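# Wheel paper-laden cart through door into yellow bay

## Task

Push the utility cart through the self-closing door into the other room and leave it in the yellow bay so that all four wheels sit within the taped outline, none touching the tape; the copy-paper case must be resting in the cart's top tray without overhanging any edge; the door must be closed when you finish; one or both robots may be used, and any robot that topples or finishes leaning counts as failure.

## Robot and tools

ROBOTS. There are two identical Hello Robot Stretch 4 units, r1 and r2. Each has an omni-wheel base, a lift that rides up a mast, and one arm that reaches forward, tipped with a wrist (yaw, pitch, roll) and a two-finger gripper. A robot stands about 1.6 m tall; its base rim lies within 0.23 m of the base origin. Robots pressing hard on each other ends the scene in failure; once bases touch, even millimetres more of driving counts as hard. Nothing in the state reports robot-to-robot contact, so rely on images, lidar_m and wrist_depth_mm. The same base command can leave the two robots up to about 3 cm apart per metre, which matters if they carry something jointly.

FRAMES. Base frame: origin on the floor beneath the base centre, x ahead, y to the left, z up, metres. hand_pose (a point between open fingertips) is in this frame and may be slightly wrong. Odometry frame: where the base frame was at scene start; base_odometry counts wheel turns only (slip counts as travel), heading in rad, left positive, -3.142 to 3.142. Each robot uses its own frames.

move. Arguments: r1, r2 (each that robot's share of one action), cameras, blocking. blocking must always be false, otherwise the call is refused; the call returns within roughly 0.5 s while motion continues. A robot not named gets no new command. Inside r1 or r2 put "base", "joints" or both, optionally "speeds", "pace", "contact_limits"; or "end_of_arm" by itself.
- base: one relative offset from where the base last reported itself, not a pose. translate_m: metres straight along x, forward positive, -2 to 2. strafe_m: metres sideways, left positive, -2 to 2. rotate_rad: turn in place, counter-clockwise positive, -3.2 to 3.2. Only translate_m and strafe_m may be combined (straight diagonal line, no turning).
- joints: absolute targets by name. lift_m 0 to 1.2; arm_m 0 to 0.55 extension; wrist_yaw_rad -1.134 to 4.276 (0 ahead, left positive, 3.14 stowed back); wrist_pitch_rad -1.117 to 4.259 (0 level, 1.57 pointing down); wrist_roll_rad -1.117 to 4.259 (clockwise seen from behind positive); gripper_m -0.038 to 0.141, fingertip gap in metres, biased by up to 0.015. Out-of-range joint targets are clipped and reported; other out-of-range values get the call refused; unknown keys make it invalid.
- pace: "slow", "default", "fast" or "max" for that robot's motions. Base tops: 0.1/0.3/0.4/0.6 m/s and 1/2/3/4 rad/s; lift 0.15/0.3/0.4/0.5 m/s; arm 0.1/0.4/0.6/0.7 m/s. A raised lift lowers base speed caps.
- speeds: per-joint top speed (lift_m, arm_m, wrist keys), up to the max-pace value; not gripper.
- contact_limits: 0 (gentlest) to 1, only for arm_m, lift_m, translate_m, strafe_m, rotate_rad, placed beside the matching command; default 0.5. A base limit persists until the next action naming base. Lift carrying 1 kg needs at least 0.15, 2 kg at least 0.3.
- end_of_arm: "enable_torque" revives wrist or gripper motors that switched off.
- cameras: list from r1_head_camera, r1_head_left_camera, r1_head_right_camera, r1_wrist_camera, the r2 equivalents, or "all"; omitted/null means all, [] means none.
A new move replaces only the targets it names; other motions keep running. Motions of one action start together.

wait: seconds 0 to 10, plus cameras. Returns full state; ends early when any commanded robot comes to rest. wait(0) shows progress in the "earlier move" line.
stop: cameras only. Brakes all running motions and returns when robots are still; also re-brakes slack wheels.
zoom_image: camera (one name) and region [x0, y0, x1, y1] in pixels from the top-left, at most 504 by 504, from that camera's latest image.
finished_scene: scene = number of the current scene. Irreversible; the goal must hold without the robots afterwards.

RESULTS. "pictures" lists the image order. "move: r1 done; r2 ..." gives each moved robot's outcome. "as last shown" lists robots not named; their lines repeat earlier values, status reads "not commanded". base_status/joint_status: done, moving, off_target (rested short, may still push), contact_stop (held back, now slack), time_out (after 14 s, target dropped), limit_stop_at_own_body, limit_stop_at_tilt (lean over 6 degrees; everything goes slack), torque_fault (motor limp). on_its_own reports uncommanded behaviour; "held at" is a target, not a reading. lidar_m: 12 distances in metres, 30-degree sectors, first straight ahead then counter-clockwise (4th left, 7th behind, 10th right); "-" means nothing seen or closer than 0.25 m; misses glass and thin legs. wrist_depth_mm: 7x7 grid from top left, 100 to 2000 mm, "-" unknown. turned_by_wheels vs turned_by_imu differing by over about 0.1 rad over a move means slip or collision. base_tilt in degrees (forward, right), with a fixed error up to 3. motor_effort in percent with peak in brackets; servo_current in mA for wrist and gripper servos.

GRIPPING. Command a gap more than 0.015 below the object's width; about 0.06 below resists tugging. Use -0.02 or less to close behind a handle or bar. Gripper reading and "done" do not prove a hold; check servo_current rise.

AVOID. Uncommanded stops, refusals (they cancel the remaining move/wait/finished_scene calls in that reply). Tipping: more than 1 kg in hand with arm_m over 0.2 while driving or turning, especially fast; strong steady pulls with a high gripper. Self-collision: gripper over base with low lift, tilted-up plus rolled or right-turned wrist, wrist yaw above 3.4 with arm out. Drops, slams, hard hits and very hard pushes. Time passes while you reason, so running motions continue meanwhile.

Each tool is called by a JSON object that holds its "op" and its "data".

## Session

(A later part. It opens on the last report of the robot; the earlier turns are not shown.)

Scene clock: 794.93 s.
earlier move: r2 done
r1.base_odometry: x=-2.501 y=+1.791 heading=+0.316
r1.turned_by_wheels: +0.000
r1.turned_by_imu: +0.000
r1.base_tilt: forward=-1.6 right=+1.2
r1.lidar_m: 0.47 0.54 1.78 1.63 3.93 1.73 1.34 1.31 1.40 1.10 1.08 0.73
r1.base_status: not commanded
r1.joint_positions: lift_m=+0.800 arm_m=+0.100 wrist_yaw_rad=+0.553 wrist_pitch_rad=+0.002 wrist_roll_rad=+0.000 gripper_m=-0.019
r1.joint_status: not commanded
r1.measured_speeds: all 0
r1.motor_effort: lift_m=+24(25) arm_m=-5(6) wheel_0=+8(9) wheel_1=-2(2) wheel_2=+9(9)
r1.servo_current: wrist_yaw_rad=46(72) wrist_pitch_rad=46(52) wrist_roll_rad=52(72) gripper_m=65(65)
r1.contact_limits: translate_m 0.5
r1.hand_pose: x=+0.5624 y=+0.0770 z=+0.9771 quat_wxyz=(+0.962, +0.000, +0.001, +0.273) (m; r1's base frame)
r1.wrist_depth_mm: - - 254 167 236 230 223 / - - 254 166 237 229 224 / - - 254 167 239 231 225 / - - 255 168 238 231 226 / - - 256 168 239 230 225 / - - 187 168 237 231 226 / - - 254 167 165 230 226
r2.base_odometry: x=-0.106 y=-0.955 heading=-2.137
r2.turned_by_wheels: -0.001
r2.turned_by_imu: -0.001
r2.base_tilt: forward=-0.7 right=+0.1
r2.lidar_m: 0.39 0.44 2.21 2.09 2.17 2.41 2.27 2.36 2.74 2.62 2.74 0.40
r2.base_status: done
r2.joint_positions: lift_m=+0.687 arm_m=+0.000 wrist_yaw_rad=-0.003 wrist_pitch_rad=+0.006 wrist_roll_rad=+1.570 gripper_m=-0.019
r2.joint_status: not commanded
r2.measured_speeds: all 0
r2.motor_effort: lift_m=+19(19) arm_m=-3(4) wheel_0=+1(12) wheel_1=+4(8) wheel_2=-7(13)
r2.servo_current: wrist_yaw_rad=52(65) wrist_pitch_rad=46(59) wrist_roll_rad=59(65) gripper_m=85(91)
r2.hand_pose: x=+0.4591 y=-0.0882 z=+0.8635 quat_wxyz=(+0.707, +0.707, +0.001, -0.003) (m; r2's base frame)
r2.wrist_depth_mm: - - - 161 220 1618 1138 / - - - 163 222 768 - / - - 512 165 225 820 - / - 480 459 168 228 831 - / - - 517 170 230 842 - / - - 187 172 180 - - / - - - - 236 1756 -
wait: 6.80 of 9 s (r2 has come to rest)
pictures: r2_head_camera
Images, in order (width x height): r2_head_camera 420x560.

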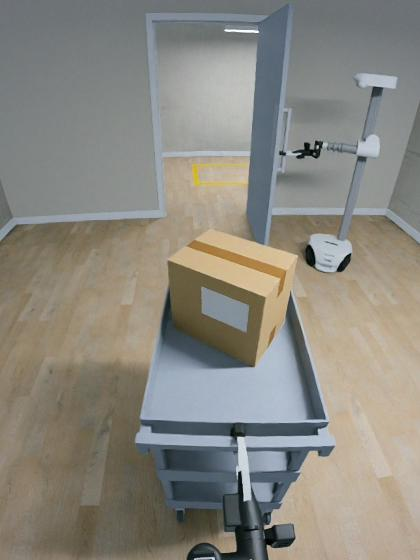

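{"op": "move", "data": {"blocking": false, "r2": {"base":{"translate_m":0.25,"strafe_m":-0.05},"pace":"slow"}, "cameras": []}}

{"op": "wait", "data": {"seconds": 9, "cameras": ["r2_head_camera"]}}

Scene clock: 804.17 s.
move: r2 moving
r1: as last shown
r1.base_tilt: forward=-1.6 right=+1.3
r1.lidar_m: 0.48 0.57 1.76 1.64 3.95 1.73 1.33 1.28 1.40 1.13 1.07 0.71
r1.motor_effort: lift_m=+24(24) arm_m=-6(6) wheel_0=+8(9) wheel_1=-1(2) wheel_2=+9(9)
r1.servo_current: wrist_yaw_rad=52(59) wrist_pitch_rad=39(46) wrist_roll_rad=46(72) gripper_m=59(65)
r1.contact_limits: translate_m 0.5
r1.wrist_depth_mm: - - 252 167 237 229 224 / - - 254 167 237 230 224 / - - 255 167 239 232 225 / - - 256 168 238 232 226 / - - 255 167 239 230 226 / - - 187 169 236 233 225 / - - 255 167 166 229 227
r2.base_odometry: x=-0.115 y=-0.964 heading=-2.137
r2.turned_by_wheels: +0.000
r2.turned_by_imu: +0.000
r2.base_tilt: forward=-0.7 right=+0.1
r2.lidar_m: 0.40 0.44 2.21 2.12 2.18 2.42 2.30 2.35 2.76 2.62 2.73 0.41
r2.base_status: translate_m moving; strafe_m moving
r2.joint_positions: lift_m=+0.687 arm_m=+0.000 wrist_yaw_rad=-0.003 wrist_pitch_rad=+0.006 wrist_roll_rad=+1.570 gripper_m=-0.019
r2.joint_status: not commanded
r2.measured_speeds: translate_m=+0.049 strafe_m=-0.010 rotate_rad=+0.000 lift_m=+0.000 arm_m=+0.000 wrist_yaw_rad=+0.000 wrist_pitch_rad=+0.000 wrist_roll_rad=+0.000
r2.motor_effort: lift_m=+19(19) arm_m=-4(4) wheel_0=+12(12) wheel_1=+5(5) wheel_2=-13(13)
r2.servo_current: wrist_yaw_rad=59(65) wrist_pitch_rad=46(52) wrist_roll_rad=59(59) gripper_m=78(91)
r2.hand_pose: x=+0.4591 y=-0.0882 z=+0.8635 quat_wxyz=(+0.707, +0.707, +0.001, -0.003) (m; r2's base frame)
r2.wrist_depth_mm: - - - 161 220 1661 1160 / - - - 163 222 1499 - / - - 517 165 225 820 - / - 480 462 168 228 842 - / - - 521 170 230 842 - / - - 188 172 180 - - / - - - - 236 1661 -
pictures: none
No camera images: "cameras" was empty.

Scene clock: 807.47 s.
earlier move: r2 done
r1.base_odometry: x=-2.501 y=+1.791 heading=+0.316
r1.turned_by_wheels: +0.000
r1.turned_by_imu: +0.000
r1.base_tilt: forward=-1.6 right=+1.2
r1.lidar_m: 0.50 0.57 1.44 1.46 3.95 1.71 1.34 1.30 1.42 1.10 1.09 0.71
r1.base_status: not commanded
r1.joint_positions: lift_m=+0.800 arm_m=+0.100 wrist_yaw_rad=+0.553 wrist_pitch_rad=+0.002 wrist_roll_rad=+0.000 gripper_m=-0.019
r1.joint_status: not commanded
r1.measured_speeds: all 0
r1.motor_effort: lift_m=+24(25) arm_m=-5(6) wheel_0=+8(9) wheel_1=-1(2) wheel_2=+9(9)
r1.servo_current: wrist_yaw_rad=46(65) wrist_pitch_rad=39(52) wrist_roll_rad=52(72) gripper_m=65(65)
r1.contact_limits: translate_m 0.5
r1.hand_pose: x=+0.5624 y=+0.0770 z=+0.9771 quat_wxyz=(+0.962, +0.000, +0.001, +0.273) (m; r1's base frame)
r1.wrist_depth_mm: - - 252 167 238 230 224 / - - 254 167 236 230 225 / - - 254 167 238 231 224 / - - 256 167 237 232 224 / - - 256 167 239 231 227 / - - 187 168 237 232 225 / - - 255 167 166 229 227
r2.base_odometry: x=-0.282 y=-1.139 heading=-2.136
r2.turned_by_wheels: +0.000
r2.turned_by_imu: +0.002
r2.base_tilt: forward=-0.7 right=+0.0
r2.lidar_m: 0.38 0.40 2.29 2.17 2.24 2.69 2.50 2.64 2.69 2.57 2.67 0.42
r2.base_status: done
r2.joint_positions: lift_m=+0.687 arm_m=+0.000 wrist_yaw_rad=+0.000 wrist_pitch_rad=+0.006 wrist_roll_rad=+1.570 gripper_m=-0.019
r2.joint_status: not commanded
r2.measured_speeds: all 0
r2.motor_effort: lift_m=+19(19) arm_m=-4(4) wheel_0=+5(12) wheel_1=+4(7) wheel_2=-4(13)
r2.servo_current: wrist_yaw_rad=39(65) wrist_pitch_rad=46(52) wrist_roll_rad=46(59) gripper_m=85(91)
r2.hand_pose: x=+0.4593 y=-0.0875 z=+0.8635 quat_wxyz=(+0.707, +0.707, +0.002, -0.002) (m; r2's base frame)
r2.wrist_depth_mm: - - - 179 241 1499 1160 / - - - 178 239 1618 535 / - - 647 177 237 809 - / - - 466 234 236 842 - / - - 484 174 234 831 - / - - 189 172 181 - - / - - 580 - 229 - -
wait: 3.30 of 9 s (r2 has come to rest)
pictures: r2_head_camera
Images, in order (width x height): r2_head_camera 420x560.

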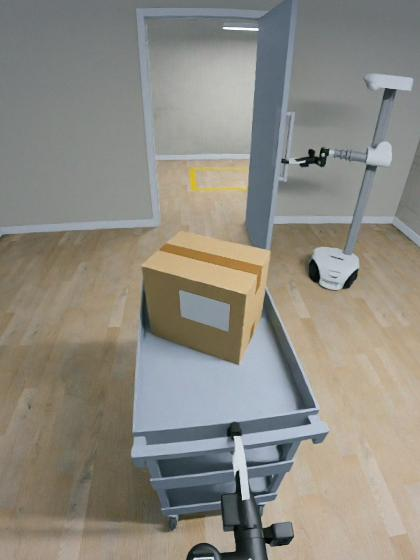

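{"op": "move", "data": {"blocking": false, "r2": {"base":{"translate_m":0.25,"strafe_m":0.035},"pace":"slow"}, "cameras": []}}

{"op": "wait", "data": {"seconds": 9, "cameras": ["r2_head_camera"]}}

Scene clock: 815.30 s.
move: r2 moving
r1: as last shown
r1.base_tilt: forward=-1.6 right=+1.3
r1.lidar_m: 0.50 0.54 1.45 1.50 3.92 1.70 1.32 1.30 1.37 1.11 1.07 0.70
r1.motor_effort: lift_m=+24(25) arm_m=-6(6) wheel_0=+8(9) wheel_1=-1(2) wheel_2=+9(9)
r1.servo_current: wrist_yaw_rad=52(78) wrist_pitch_rad=46(59) wrist_roll_rad=46(65) gripper_m=59(72)
r1.contact_limits: translate_m 0.5
r1.wrist_depth_mm: - - 253 167 236 229 224 / - - 254 166 237 230 224 / - - 255 167 237 231 224 / - - 255 168 238 231 226 / - - 257 168 239 230 225 / - - 187 168 237 233 226 / - - 255 167 166 229 227
r2.base_odometry: x=-0.287 y=-1.150 heading=-2.136
r2.turned_by_wheels: +0.000
r2.turned_by_imu: +0.001
r2.base_tilt: forward=-0.7 right=+0.0
r2.lidar_m: 0.38 0.40 2.31 2.17 2.23 2.69 2.54 2.63 2.69 2.54 2.65 0.44
r2.base_status: translate_m moving; strafe_m moving
r2.joint_positions: lift_m=+0.687 arm_m=+0.000 wrist_yaw_rad=+0.000 wrist_pitch_rad=+0.006 wrist_roll_rad=+1.570 gripper_m=-0.019
r2.joint_status: not commanded
r2.measured_speeds: translate_m=+0.049 strafe_m=+0.007 rotate_rad=+0.001 lift_m=+0.000 arm_m=+0.000 wrist_yaw_rad=+0.000 wrist_pitch_rad=+0.000 wrist_roll_rad=+0.000
r2.motor_effort: lift_m=+19(19) arm_m=-3(4) wheel_0=+8(8) wheel_1=+9(9) wheel_2=-11(12)
r2.servo_current: wrist_yaw_rad=46(59) wrist_pitch_rad=46(52) wrist_roll_rad=46(59) gripper_m=85(91)
r2.hand_pose: x=+0.4593 y=-0.0875 z=+0.8635 quat_wxyz=(+0.707, +0.707, +0.002, -0.002) (m; r2's base frame)
r2.wrist_depth_mm: - - - 181 243 1537 1138 / - - - 179 240 1618 521 / - - - 177 238 809 - / - - 477 234 236 831 - / - - 484 173 234 831 - / - - 188 172 180 - - / - - 569 - 229 - -
pictures: none
No camera images: "cameras" was empty.

Scene clock: 818.60 s.
earlier move: r2 done
r1.base_odometry: x=-2.501 y=+1.791 heading=+0.316
r1.turned_by_wheels: +0.000
r1.turned_by_imu: +0.000
r1.base_tilt: forward=-1.6 right=+1.3
r1.lidar_m: 0.48 0.56 1.29 1.55 3.95 1.77 1.32 1.28 1.42 1.10 1.08 0.74
r1.base_status: not commanded
r1.joint_positions: lift_m=+0.800 arm_m=+0.100 wrist_yaw_rad=+0.553 wrist_pitch_rad=+0.002 wrist_roll_rad=+0.000 gripper_m=-0.019
r1.joint_status: not commanded
r1.measured_speeds: all 0
r1.motor_effort: lift_m=+24(25) arm_m=-6(6) wheel_0=+8(9) wheel_1=-2(2) wheel_2=+9(9)
r1.servo_current: wrist_yaw_rad=65(78) wrist_pitch_rad=39(59) wrist_roll_rad=46(72) gripper_m=65(72)
r1.contact_limits: translate_m 0.5
r1.hand_pose: x=+0.5624 y=+0.0770 z=+0.9771 quat_wxyz=(+0.962, +0.000, +0.001, +0.273) (m; r1's base frame)
r1.wrist_depth_mm: - - 254 167 236 229 224 / - - 253 167 237 229 224 / - - 254 167 237 230 225 / - - 256 167 238 231 225 / - - 256 168 239 231 227 / - - 188 168 236 233 226 / - - 256 166 166 229 227
r2.base_odometry: x=-0.386 y=-1.369 heading=-2.136
r2.turned_by_wheels: +0.000
r2.turned_by_imu: +0.000
r2.base_tilt: forward=-0.7 right=+0.1
r2.lidar_m: 0.37 0.38 2.27 2.16 2.20 2.94 2.78 2.86 2.73 2.60 2.69 0.44
r2.base_status: done
r2.joint_positions: lift_m=+0.687 arm_m=+0.000 wrist_yaw_rad=-0.002 wrist_pitch_rad=+0.006 wrist_roll_rad=+1.570 gripper_m=-0.019
r2.joint_status: not commanded
r2.measured_speeds: all 0
r2.motor_effort: lift_m=+19(19) arm_m=-3(4) wheel_0=+2(8) wheel_1=+4(9) wheel_2=-6(13)
r2.servo_current: wrist_yaw_rad=46(65) wrist_pitch_rad=46(52) wrist_roll_rad=46(65) gripper_m=91(91)
r2.hand_pose: x=+0.4591 y=-0.0880 z=+0.8635 quat_wxyz=(+0.707, +0.707, +0.001, -0.003) (m; r2's base frame)
r2.wrist_depth_mm: - - - 189 252 1366 1025 / - - - 186 247 1708 535 / - - - 182 242 809 - / - - 500 179 238 854 - / - - 477 176 235 831 - / - - 188 172 180 - - / - - 549 - 227 - -
wait: 3.30 of 9 s (r2 has come to rest)
pictures: r2_head_camera
Images, in order (width x height): r2_head_camera 420x560.

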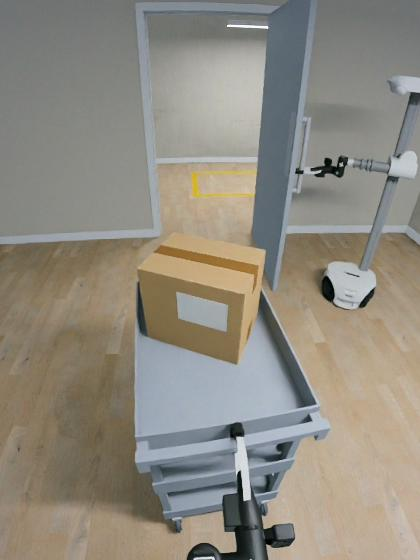

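{"op": "move", "data": {"blocking": false, "r2": {"base":{"translate_m":0.2,"strafe_m":0.055},"pace":"slow"}, "cameras": []}}

{"op": "wait", "data": {"seconds": 9, "cameras": ["r2_head_camera"]}}

Scene clock: 824.13 s.
move: r2 moving
r1: as last shown
r1.lidar_m: 0.50 0.55 1.32 1.52 3.94 1.72 1.32 1.29 1.39 1.10 1.08 0.72
r1.motor_effort: lift_m=+24(24) arm_m=-6(6) wheel_0=+9(9) wheel_1=-1(2) wheel_2=+9(9)
r1.servo_current: wrist_yaw_rad=59(59) wrist_pitch_rad=39(52) wrist_roll_rad=52(52) gripper_m=65(65)
r1.contact_limits: translate_m 0.5
r1.wrist_depth_mm: - - 254 167 236 231 224 / - - 254 166 237 229 225 / - - 254 167 238 230 225 / - - 254 167 238 231 225 / - - 258 168 239 231 226 / - - 188 168 237 232 226 / - - 256 167 165 229 228
r2.base_odometry: x=-0.390 y=-1.381 heading=-2.136
r2.turned_by_wheels: +0.000
r2.turned_by_imu: +0.000
r2.base_tilt: forward=-0.7 right=+0.1
r2.lidar_m: 0.38 0.38 2.25 2.13 2.22 2.93 2.80 2.87 2.74 2.58 2.68 0.45
r2.base_status: translate_m moving; strafe_m moving
r2.joint_positions: lift_m=+0.687 arm_m=+0.000 wrist_yaw_rad=-0.002 wrist_pitch_rad=+0.006 wrist_roll_rad=+1.570 gripper_m=-0.019
r2.joint_status: not commanded
r2.measured_speeds: translate_m=+0.049 strafe_m=+0.013 rotate_rad=+0.002 lift_m=+0.000 arm_m=+0.000 wrist_yaw_rad=+0.000 wrist_pitch_rad=+0.000 wrist_roll_rad=+0.000
r2.motor_effort: lift_m=+19(19) arm_m=-4(4) wheel_0=+2(8) wheel_1=+8(9) wheel_2=-12(13)
r2.servo_current: wrist_yaw_rad=65(65) wrist_pitch_rad=46(46) wrist_roll_rad=39(52) gripper_m=85(91)
r2.hand_pose: x=+0.4591 y=-0.0880 z=+0.8635 quat_wxyz=(+0.707, +0.707, +0.001, -0.003) (m; r2's base frame)
r2.wrist_depth_mm: - - - 189 252 1366 1042 / - - - 186 247 1618 1098 / - - - 182 243 809 - / - - 504 179 239 842 - / - - 477 176 235 820 - / - - 188 172 181 - - / - - 554 - 227 - -
pictures: none
No camera images: "cameras" was empty.

Scene clock: 826.97 s.
earlier move: r2 done
r1.base_odometry: x=-2.501 y=+1.791 heading=+0.316
r1.turned_by_wheels: +0.000
r1.turned_by_imu: +0.000
r1.base_tilt: forward=-1.6 right=+1.3
r1.lidar_m: 0.48 0.58 1.22 1.56 3.94 1.72 1.34 1.28 1.41 1.11 1.08 0.74
r1.base_status: not commanded
r1.joint_positions: lift_m=+0.800 arm_m=+0.100 wrist_yaw_rad=+0.553 wrist_pitch_rad=+0.002 wrist_roll_rad=+0.000 gripper_m=-0.019
r1.joint_status: not commanded
r1.measured_speeds: all 0
r1.motor_effort: lift_m=+24(25) arm_m=-6(6) wheel_0=+9(9) wheel_1=-1(2) wheel_2=+9(9)
r1.servo_current: wrist_yaw_rad=59(65) wrist_pitch_rad=39(59) wrist_roll_rad=33(72) gripper_m=65(72)
r1.contact_limits: translate_m 0.5
r1.hand_pose: x=+0.5624 y=+0.0770 z=+0.9771 quat_wxyz=(+0.962, +0.000, +0.001, +0.273) (m; r1's base frame)
r1.wrist_depth_mm: - - 255 166 236 229 224 / - - 255 166 236 229 224 / - - 256 167 239 230 225 / 1138 - 255 167 239 231 225 / 1118 - 255 168 240 229 226 / - - 187 168 238 233 226 / - - 254 167 166 230 228
r2.base_odometry: x=-0.447 y=-1.567 heading=-2.136
r2.turned_by_wheels: +0.000
r2.turned_by_imu: +0.000
r2.base_tilt: forward=-0.7 right=+0.1
r2.lidar_m: 0.38 0.36 2.21 2.11 2.17 2.96 3.00 3.07 2.80 2.65 2.74 0.45
r2.base_status: done
r2.joint_positions: lift_m=+0.687 arm_m=+0.000 wrist_yaw_rad=-0.002 wrist_pitch_rad=+0.006 wrist_roll_rad=+1.570 gripper_m=-0.019
r2.joint_status: not commanded
r2.measured_speeds: all 0
r2.motor_effort: lift_m=+19(19) arm_m=-3(4) wheel_0=+1(8) wheel_1=+4(9) wheel_2=-7(13)
r2.servo_current: wrist_yaw_rad=46(65) wrist_pitch_rad=46(52) wrist_roll_rad=52(59) gripper_m=85(91)
r2.hand_pose: x=+0.4591 y=-0.0880 z=+0.8635 quat_wxyz=(+0.707, +0.707, +0.001, -0.003) (m; r2's base frame)
r2.wrist_depth_mm: - - - 186 250 1366 1042 / - - - 182 245 1618 521 / - - - 180 241 820 - / - - 492 179 237 854 - / - - 477 175 235 831 - / - - 189 172 179 - - / - - 554 - 228 - -
wait: 2.83 of 9 s (r2 has come to rest)
pictures: r2_head_camera
Images, in order (width x height): r2_head_camera 420x560.

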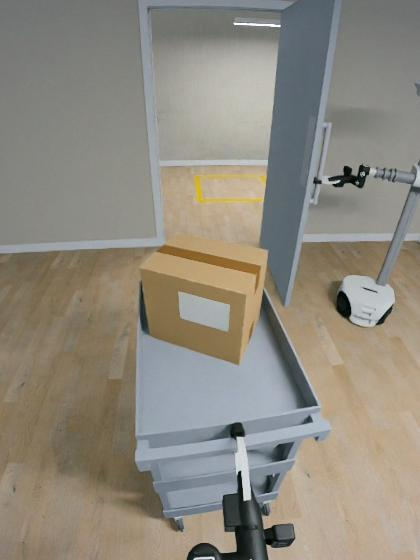

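{"op": "move", "data": {"blocking": false, "r2": {"base":{"translate_m":0.22,"strafe_m":0.08},"pace":"slow"}, "cameras": []}}

{"op": "wait", "data": {"seconds": 9, "cameras": ["r2_head_camera"]}}

Scene clock: 840.60 s.
move: r2 moving
r1: as last shown
r1.base_tilt: forward=-1.6 right=+1.2
r1.lidar_m: 0.47 0.54 1.22 1.57 3.94 1.72 1.33 1.30 1.41 1.12 1.10 0.74
r1.motor_effort: lift_m=+24(25) arm_m=-6(6) wheel_0=+8(9) wheel_1=-1(2) wheel_2=+9(9)
r1.servo_current: wrist_yaw_rad=52(52) wrist_pitch_rad=46(46) wrist_roll_rad=52(72) gripper_m=65(65)
r1.contact_limits: translate_m 0.5
r1.wrist_depth_mm: - - 253 167 236 229 223 / - - 255 167 237 230 224 / - - 255 167 239 231 224 / 1138 - 254 167 239 230 224 / 1098 - 257 168 239 231 226 / - - 188 168 237 232 225 / - 149 253 167 166 229 226
r2.base_odometry: x=-0.450 y=-1.580 heading=-2.136
r2.turned_by_wheels: +0.000
r2.turned_by_imu: +0.000
r2.base_tilt: forward=-0.7 right=+0.0
r2.lidar_m: 0.37 0.38 2.21 2.10 2.18 2.88 3.04 3.09 2.79 2.64 2.73 0.46
r2.base_status: translate_m moving; strafe_m moving
r2.joint_positions: lift_m=+0.687 arm_m=+0.000 wrist_yaw_rad=-0.002 wrist_pitch_rad=+0.006 wrist_roll_rad=+1.570 gripper_m=-0.019
r2.joint_status: not commanded
r2.measured_speeds: translate_m=+0.049 strafe_m=+0.018 rotate_rad=-0.002 lift_m=+0.000 arm_m=+0.000 wrist_yaw_rad=+0.000 wrist_pitch_rad=+0.000 wrist_roll_rad=+0.000
r2.motor_effort: lift_m=+19(19) arm_m=-4(4) wheel_0=+1(6) wheel_1=+7(9) wheel_2=-14(14)
r2.servo_current: wrist_yaw_rad=39(52) wrist_pitch_rad=52(52) wrist_roll_rad=52(59) gripper_m=85(91)
r2.hand_pose: x=+0.4591 y=-0.0880 z=+0.8635 quat_wxyz=(+0.707, +0.707, +0.001, -0.003) (m; r2's base frame)
r2.wrist_depth_mm: - - - 187 250 1336 1060 / - - - 182 245 1618 539 / - - - 181 241 820 - / - - 492 178 238 842 - / - - 477 175 235 820 - / - - 187 171 180 - - / - - 554 - 227 - -
pictures: none
No camera images: "cameras" was empty.

Scene clock: 843.67 s.
earlier move: r2 done
r1.base_odometry: x=-2.501 y=+1.791 heading=+0.316
r1.turned_by_wheels: +0.000
r1.turned_by_imu: +0.000
r1.base_tilt: forward=-1.6 right=+1.2
r1.lidar_m: 0.47 0.57 1.18 1.86 3.93 1.73 1.33 1.28 1.40 1.13 1.08 0.72
r1.base_status: not commanded
r1.joint_positions: lift_m=+0.800 arm_m=+0.100 wrist_yaw_rad=+0.553 wrist_pitch_rad=+0.002 wrist_roll_rad=+0.000 gripper_m=-0.019
r1.joint_status: not commanded
r1.measured_speeds: all 0
r1.motor_effort: lift_m=+24(25) arm_m=-5(6) wheel_0=+9(9) wheel_1=-1(2) wheel_2=+9(9)
r1.servo_current: wrist_yaw_rad=46(72) wrist_pitch_rad=46(52) wrist_roll_rad=46(72) gripper_m=59(65)
r1.contact_limits: translate_m 0.5
r1.hand_pose: x=+0.5624 y=+0.0770 z=+0.9771 quat_wxyz=(+0.962, +0.000, +0.001, +0.273) (m; r1's base frame)
r1.wrist_depth_mm: - - 253 167 236 229 224 / - - 254 167 237 229 224 / - - 255 167 238 230 224 / 960 - 254 168 240 231 225 / 946 1138 256 168 239 231 226 / 1366 - 187 168 237 231 226 / - 140 254 167 166 230 228
r2.base_odometry: x=-0.497 y=-1.795 heading=-2.136
r2.turned_by_wheels: +0.000
r2.turned_by_imu: +0.000
r2.base_tilt: forward=-0.6 right=+0.1
r2.lidar_m: 0.38 0.39 2.12 2.04 2.11 2.84 3.24 3.29 2.83 2.68 1.89 0.44
r2.base_status: done
r2.joint_positions: lift_m=+0.687 arm_m=+0.000 wrist_yaw_rad=-0.002 wrist_pitch_rad=+0.006 wrist_roll_rad=+1.570 gripper_m=-0.019
r2.joint_status: not commanded
r2.measured_speeds: all 0
r2.motor_effort: lift_m=+19(19) arm_m=-4(4) wheel_0=+3(8) wheel_1=+3(9) wheel_2=-6(14)
r2.servo_current: wrist_yaw_rad=46(59) wrist_pitch_rad=46(52) wrist_roll_rad=46(59) gripper_m=85(91)
r2.hand_pose: x=+0.4591 y=-0.0880 z=+0.8635 quat_wxyz=(+0.707, +0.707, +0.001, -0.003) (m; r2's base frame)
r2.wrist_depth_mm: - - 1397 179 241 272 1138 / - - - 179 238 1661 535 / - - 647 176 236 809 - / - - 462 233 235 842 - / - - 484 174 234 842 - / - - 187 171 180 - - / - - 569 - - - -
wait: 3.07 of 9 s (r2 has come to rest)
pictures: r2_head_camera
Images, in order (width x height): r2_head_camera 420x560.

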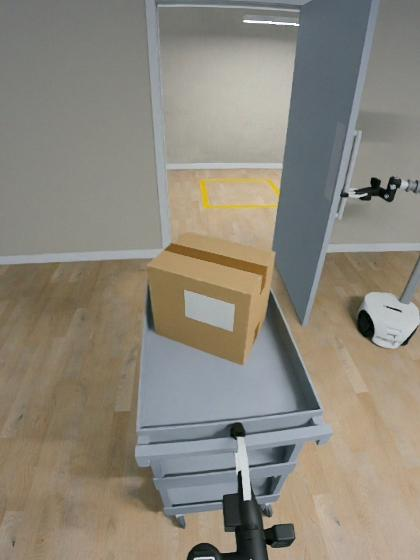

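{"op": "move", "data": {"blocking": false, "r2": {"base":{"strafe_m":0.08},"pace":"slow"}, "cameras": []}}

{"op": "wait", "data": {"seconds": 9, "cameras": ["r2_head_camera"]}}

Scene clock: 851.40 s.
move: r2 moving
r1: as last shown
r1.base_tilt: forward=-1.6 right=+1.3
r1.lidar_m: 0.49 0.56 1.14 1.89 3.94 1.73 1.34 1.30 1.41 1.11 1.07 0.71
r1.motor_effort: lift_m=+24(25) arm_m=-5(6) wheel_0=+9(9) wheel_1=-2(2) wheel_2=+9(9)
r1.servo_current: wrist_yaw_rad=46(65) wrist_pitch_rad=39(52) wrist_roll_rad=46(65) gripper_m=59(65)
r1.contact_limits: translate_m 0.5
r1.wrist_depth_mm: - - 255 167 236 229 224 / - - 253 166 238 230 224 / - - 254 167 238 230 224 / 991 - 256 167 240 231 225 / 960 1098 256 168 239 230 226 / 866 - 187 169 238 233 225 / - 140 254 167 166 230 227
r2.base_odometry: x=-0.485 y=-1.803 heading=-2.136
r2.turned_by_wheels: +0.000
r2.turned_by_imu: +0.000
r2.base_tilt: forward=-0.7 right=+0.1
r2.lidar_m: 0.39 0.41 2.13 2.01 2.08 2.81 3.23 3.28 2.87 2.73 1.91 0.44
r2.base_status: strafe_m moving
r2.joint_positions: lift_m=+0.687 arm_m=+0.000 wrist_yaw_rad=-0.002 wrist_pitch_rad=+0.006 wrist_roll_rad=+1.570 gripper_m=-0.019
r2.joint_status: not commanded
r2.measured_speeds: translate_m=+0.000 strafe_m=+0.057 rotate_rad=-0.002 lift_m=+0.000 arm_m=+0.000 wrist_yaw_rad=+0.000 wrist_pitch_rad=+0.000 wrist_roll_rad=+0.000
r2.motor_effort: lift_m=+19(19) arm_m=-3(4) wheel_0=-11(13) wheel_1=+7(8) wheel_2=-1(6)
r2.servo_current: wrist_yaw_rad=39(52) wrist_pitch_rad=46(52) wrist_roll_rad=52(59) gripper_m=85(91)
r2.hand_pose: x=+0.4591 y=-0.0881 z=+0.8635 quat_wxyz=(+0.707, +0.707, +0.001, -0.003) (m; r2's base frame)
r2.wrist_depth_mm: - - 1397 177 239 1499 1160 / - - - 176 237 1661 544 / - - 621 175 235 809 - / - - 469 234 235 842 - / - - 488 173 233 831 - / - - 188 172 180 - - / - - - - - - -
pictures: none
No camera images: "cameras" was empty.

Scene clock: 852.83 s.
earlier move: r2 done
r1.base_odometry: x=-2.501 y=+1.791 heading=+0.316
r1.turned_by_wheels: +0.000
r1.turned_by_imu: +0.000
r1.base_tilt: forward=-1.6 right=+1.3
r1.lidar_m: 0.47 0.55 1.19 1.98 3.95 1.74 1.34 1.30 1.42 1.12 1.08 0.70
r1.base_status: not commanded
r1.joint_positions: lift_m=+0.800 arm_m=+0.100 wrist_yaw_rad=+0.553 wrist_pitch_rad=+0.002 wrist_roll_rad=+0.000 gripper_m=-0.019
r1.joint_status: not commanded
r1.measured_speeds: all 0
r1.motor_effort: lift_m=+24(25) arm_m=-6(6) wheel_0=+9(9) wheel_1=-1(2) wheel_2=+9(9)
r1.servo_current: wrist_yaw_rad=52(72) wrist_pitch_rad=39(52) wrist_roll_rad=46(65) gripper_m=59(72)
r1.contact_limits: translate_m 0.5
r1.hand_pose: x=+0.5624 y=+0.0770 z=+0.9771 quat_wxyz=(+0.962, +0.000, +0.001, +0.273) (m; r1's base frame)
r1.wrist_depth_mm: - - 253 166 237 229 224 / - - 254 167 237 229 224 / - - 255 167 239 231 224 / 1008 - 257 167 239 231 227 / 960 1098 256 168 238 231 226 / 1430 - 187 168 237 232 224 / - 140 256 167 166 230 227
r2.base_odometry: x=-0.430 y=-1.838 heading=-2.137
r2.turned_by_wheels: +0.000
r2.turned_by_imu: +0.000
r2.base_tilt: forward=-0.7 right=+0.1
r2.lidar_m: 0.39 0.40 2.03 1.95 2.03 2.69 3.22 3.31 2.93 2.79 1.94 0.43
r2.base_status: done
r2.joint_positions: lift_m=+0.687 arm_m=+0.000 wrist_yaw_rad=-0.002 wrist_pitch_rad=+0.006 wrist_roll_rad=+1.570 gripper_m=-0.019
r2.joint_status: not commanded
r2.measured_speeds: all 0
r2.motor_effort: lift_m=+19(19) arm_m=-4(4) wheel_0=-7(13) wheel_1=+3(9) wheel_2=-1(6)
r2.servo_current: wrist_yaw_rad=65(65) wrist_pitch_rad=39(52) wrist_roll_rad=39(59) gripper_m=78(91)
r2.hand_pose: x=+0.4591 y=-0.0881 z=+0.8635 quat_wxyz=(+0.707, +0.707, +0.001, -0.003) (m; r2's base frame)
r2.wrist_depth_mm: - - - 163 221 1464 1138 / - - - 164 224 1537 - / - - 521 166 226 831 - / - 477 462 227 229 842 - / - - 517 170 230 831 - / - - 188 172 180 - - / - - - - - 1618 -
wait: 1.43 of 9 s (r2 has come to rest)
pictures: r2_head_camera
Images, in order (width x height): r2_head_camera 420x560.

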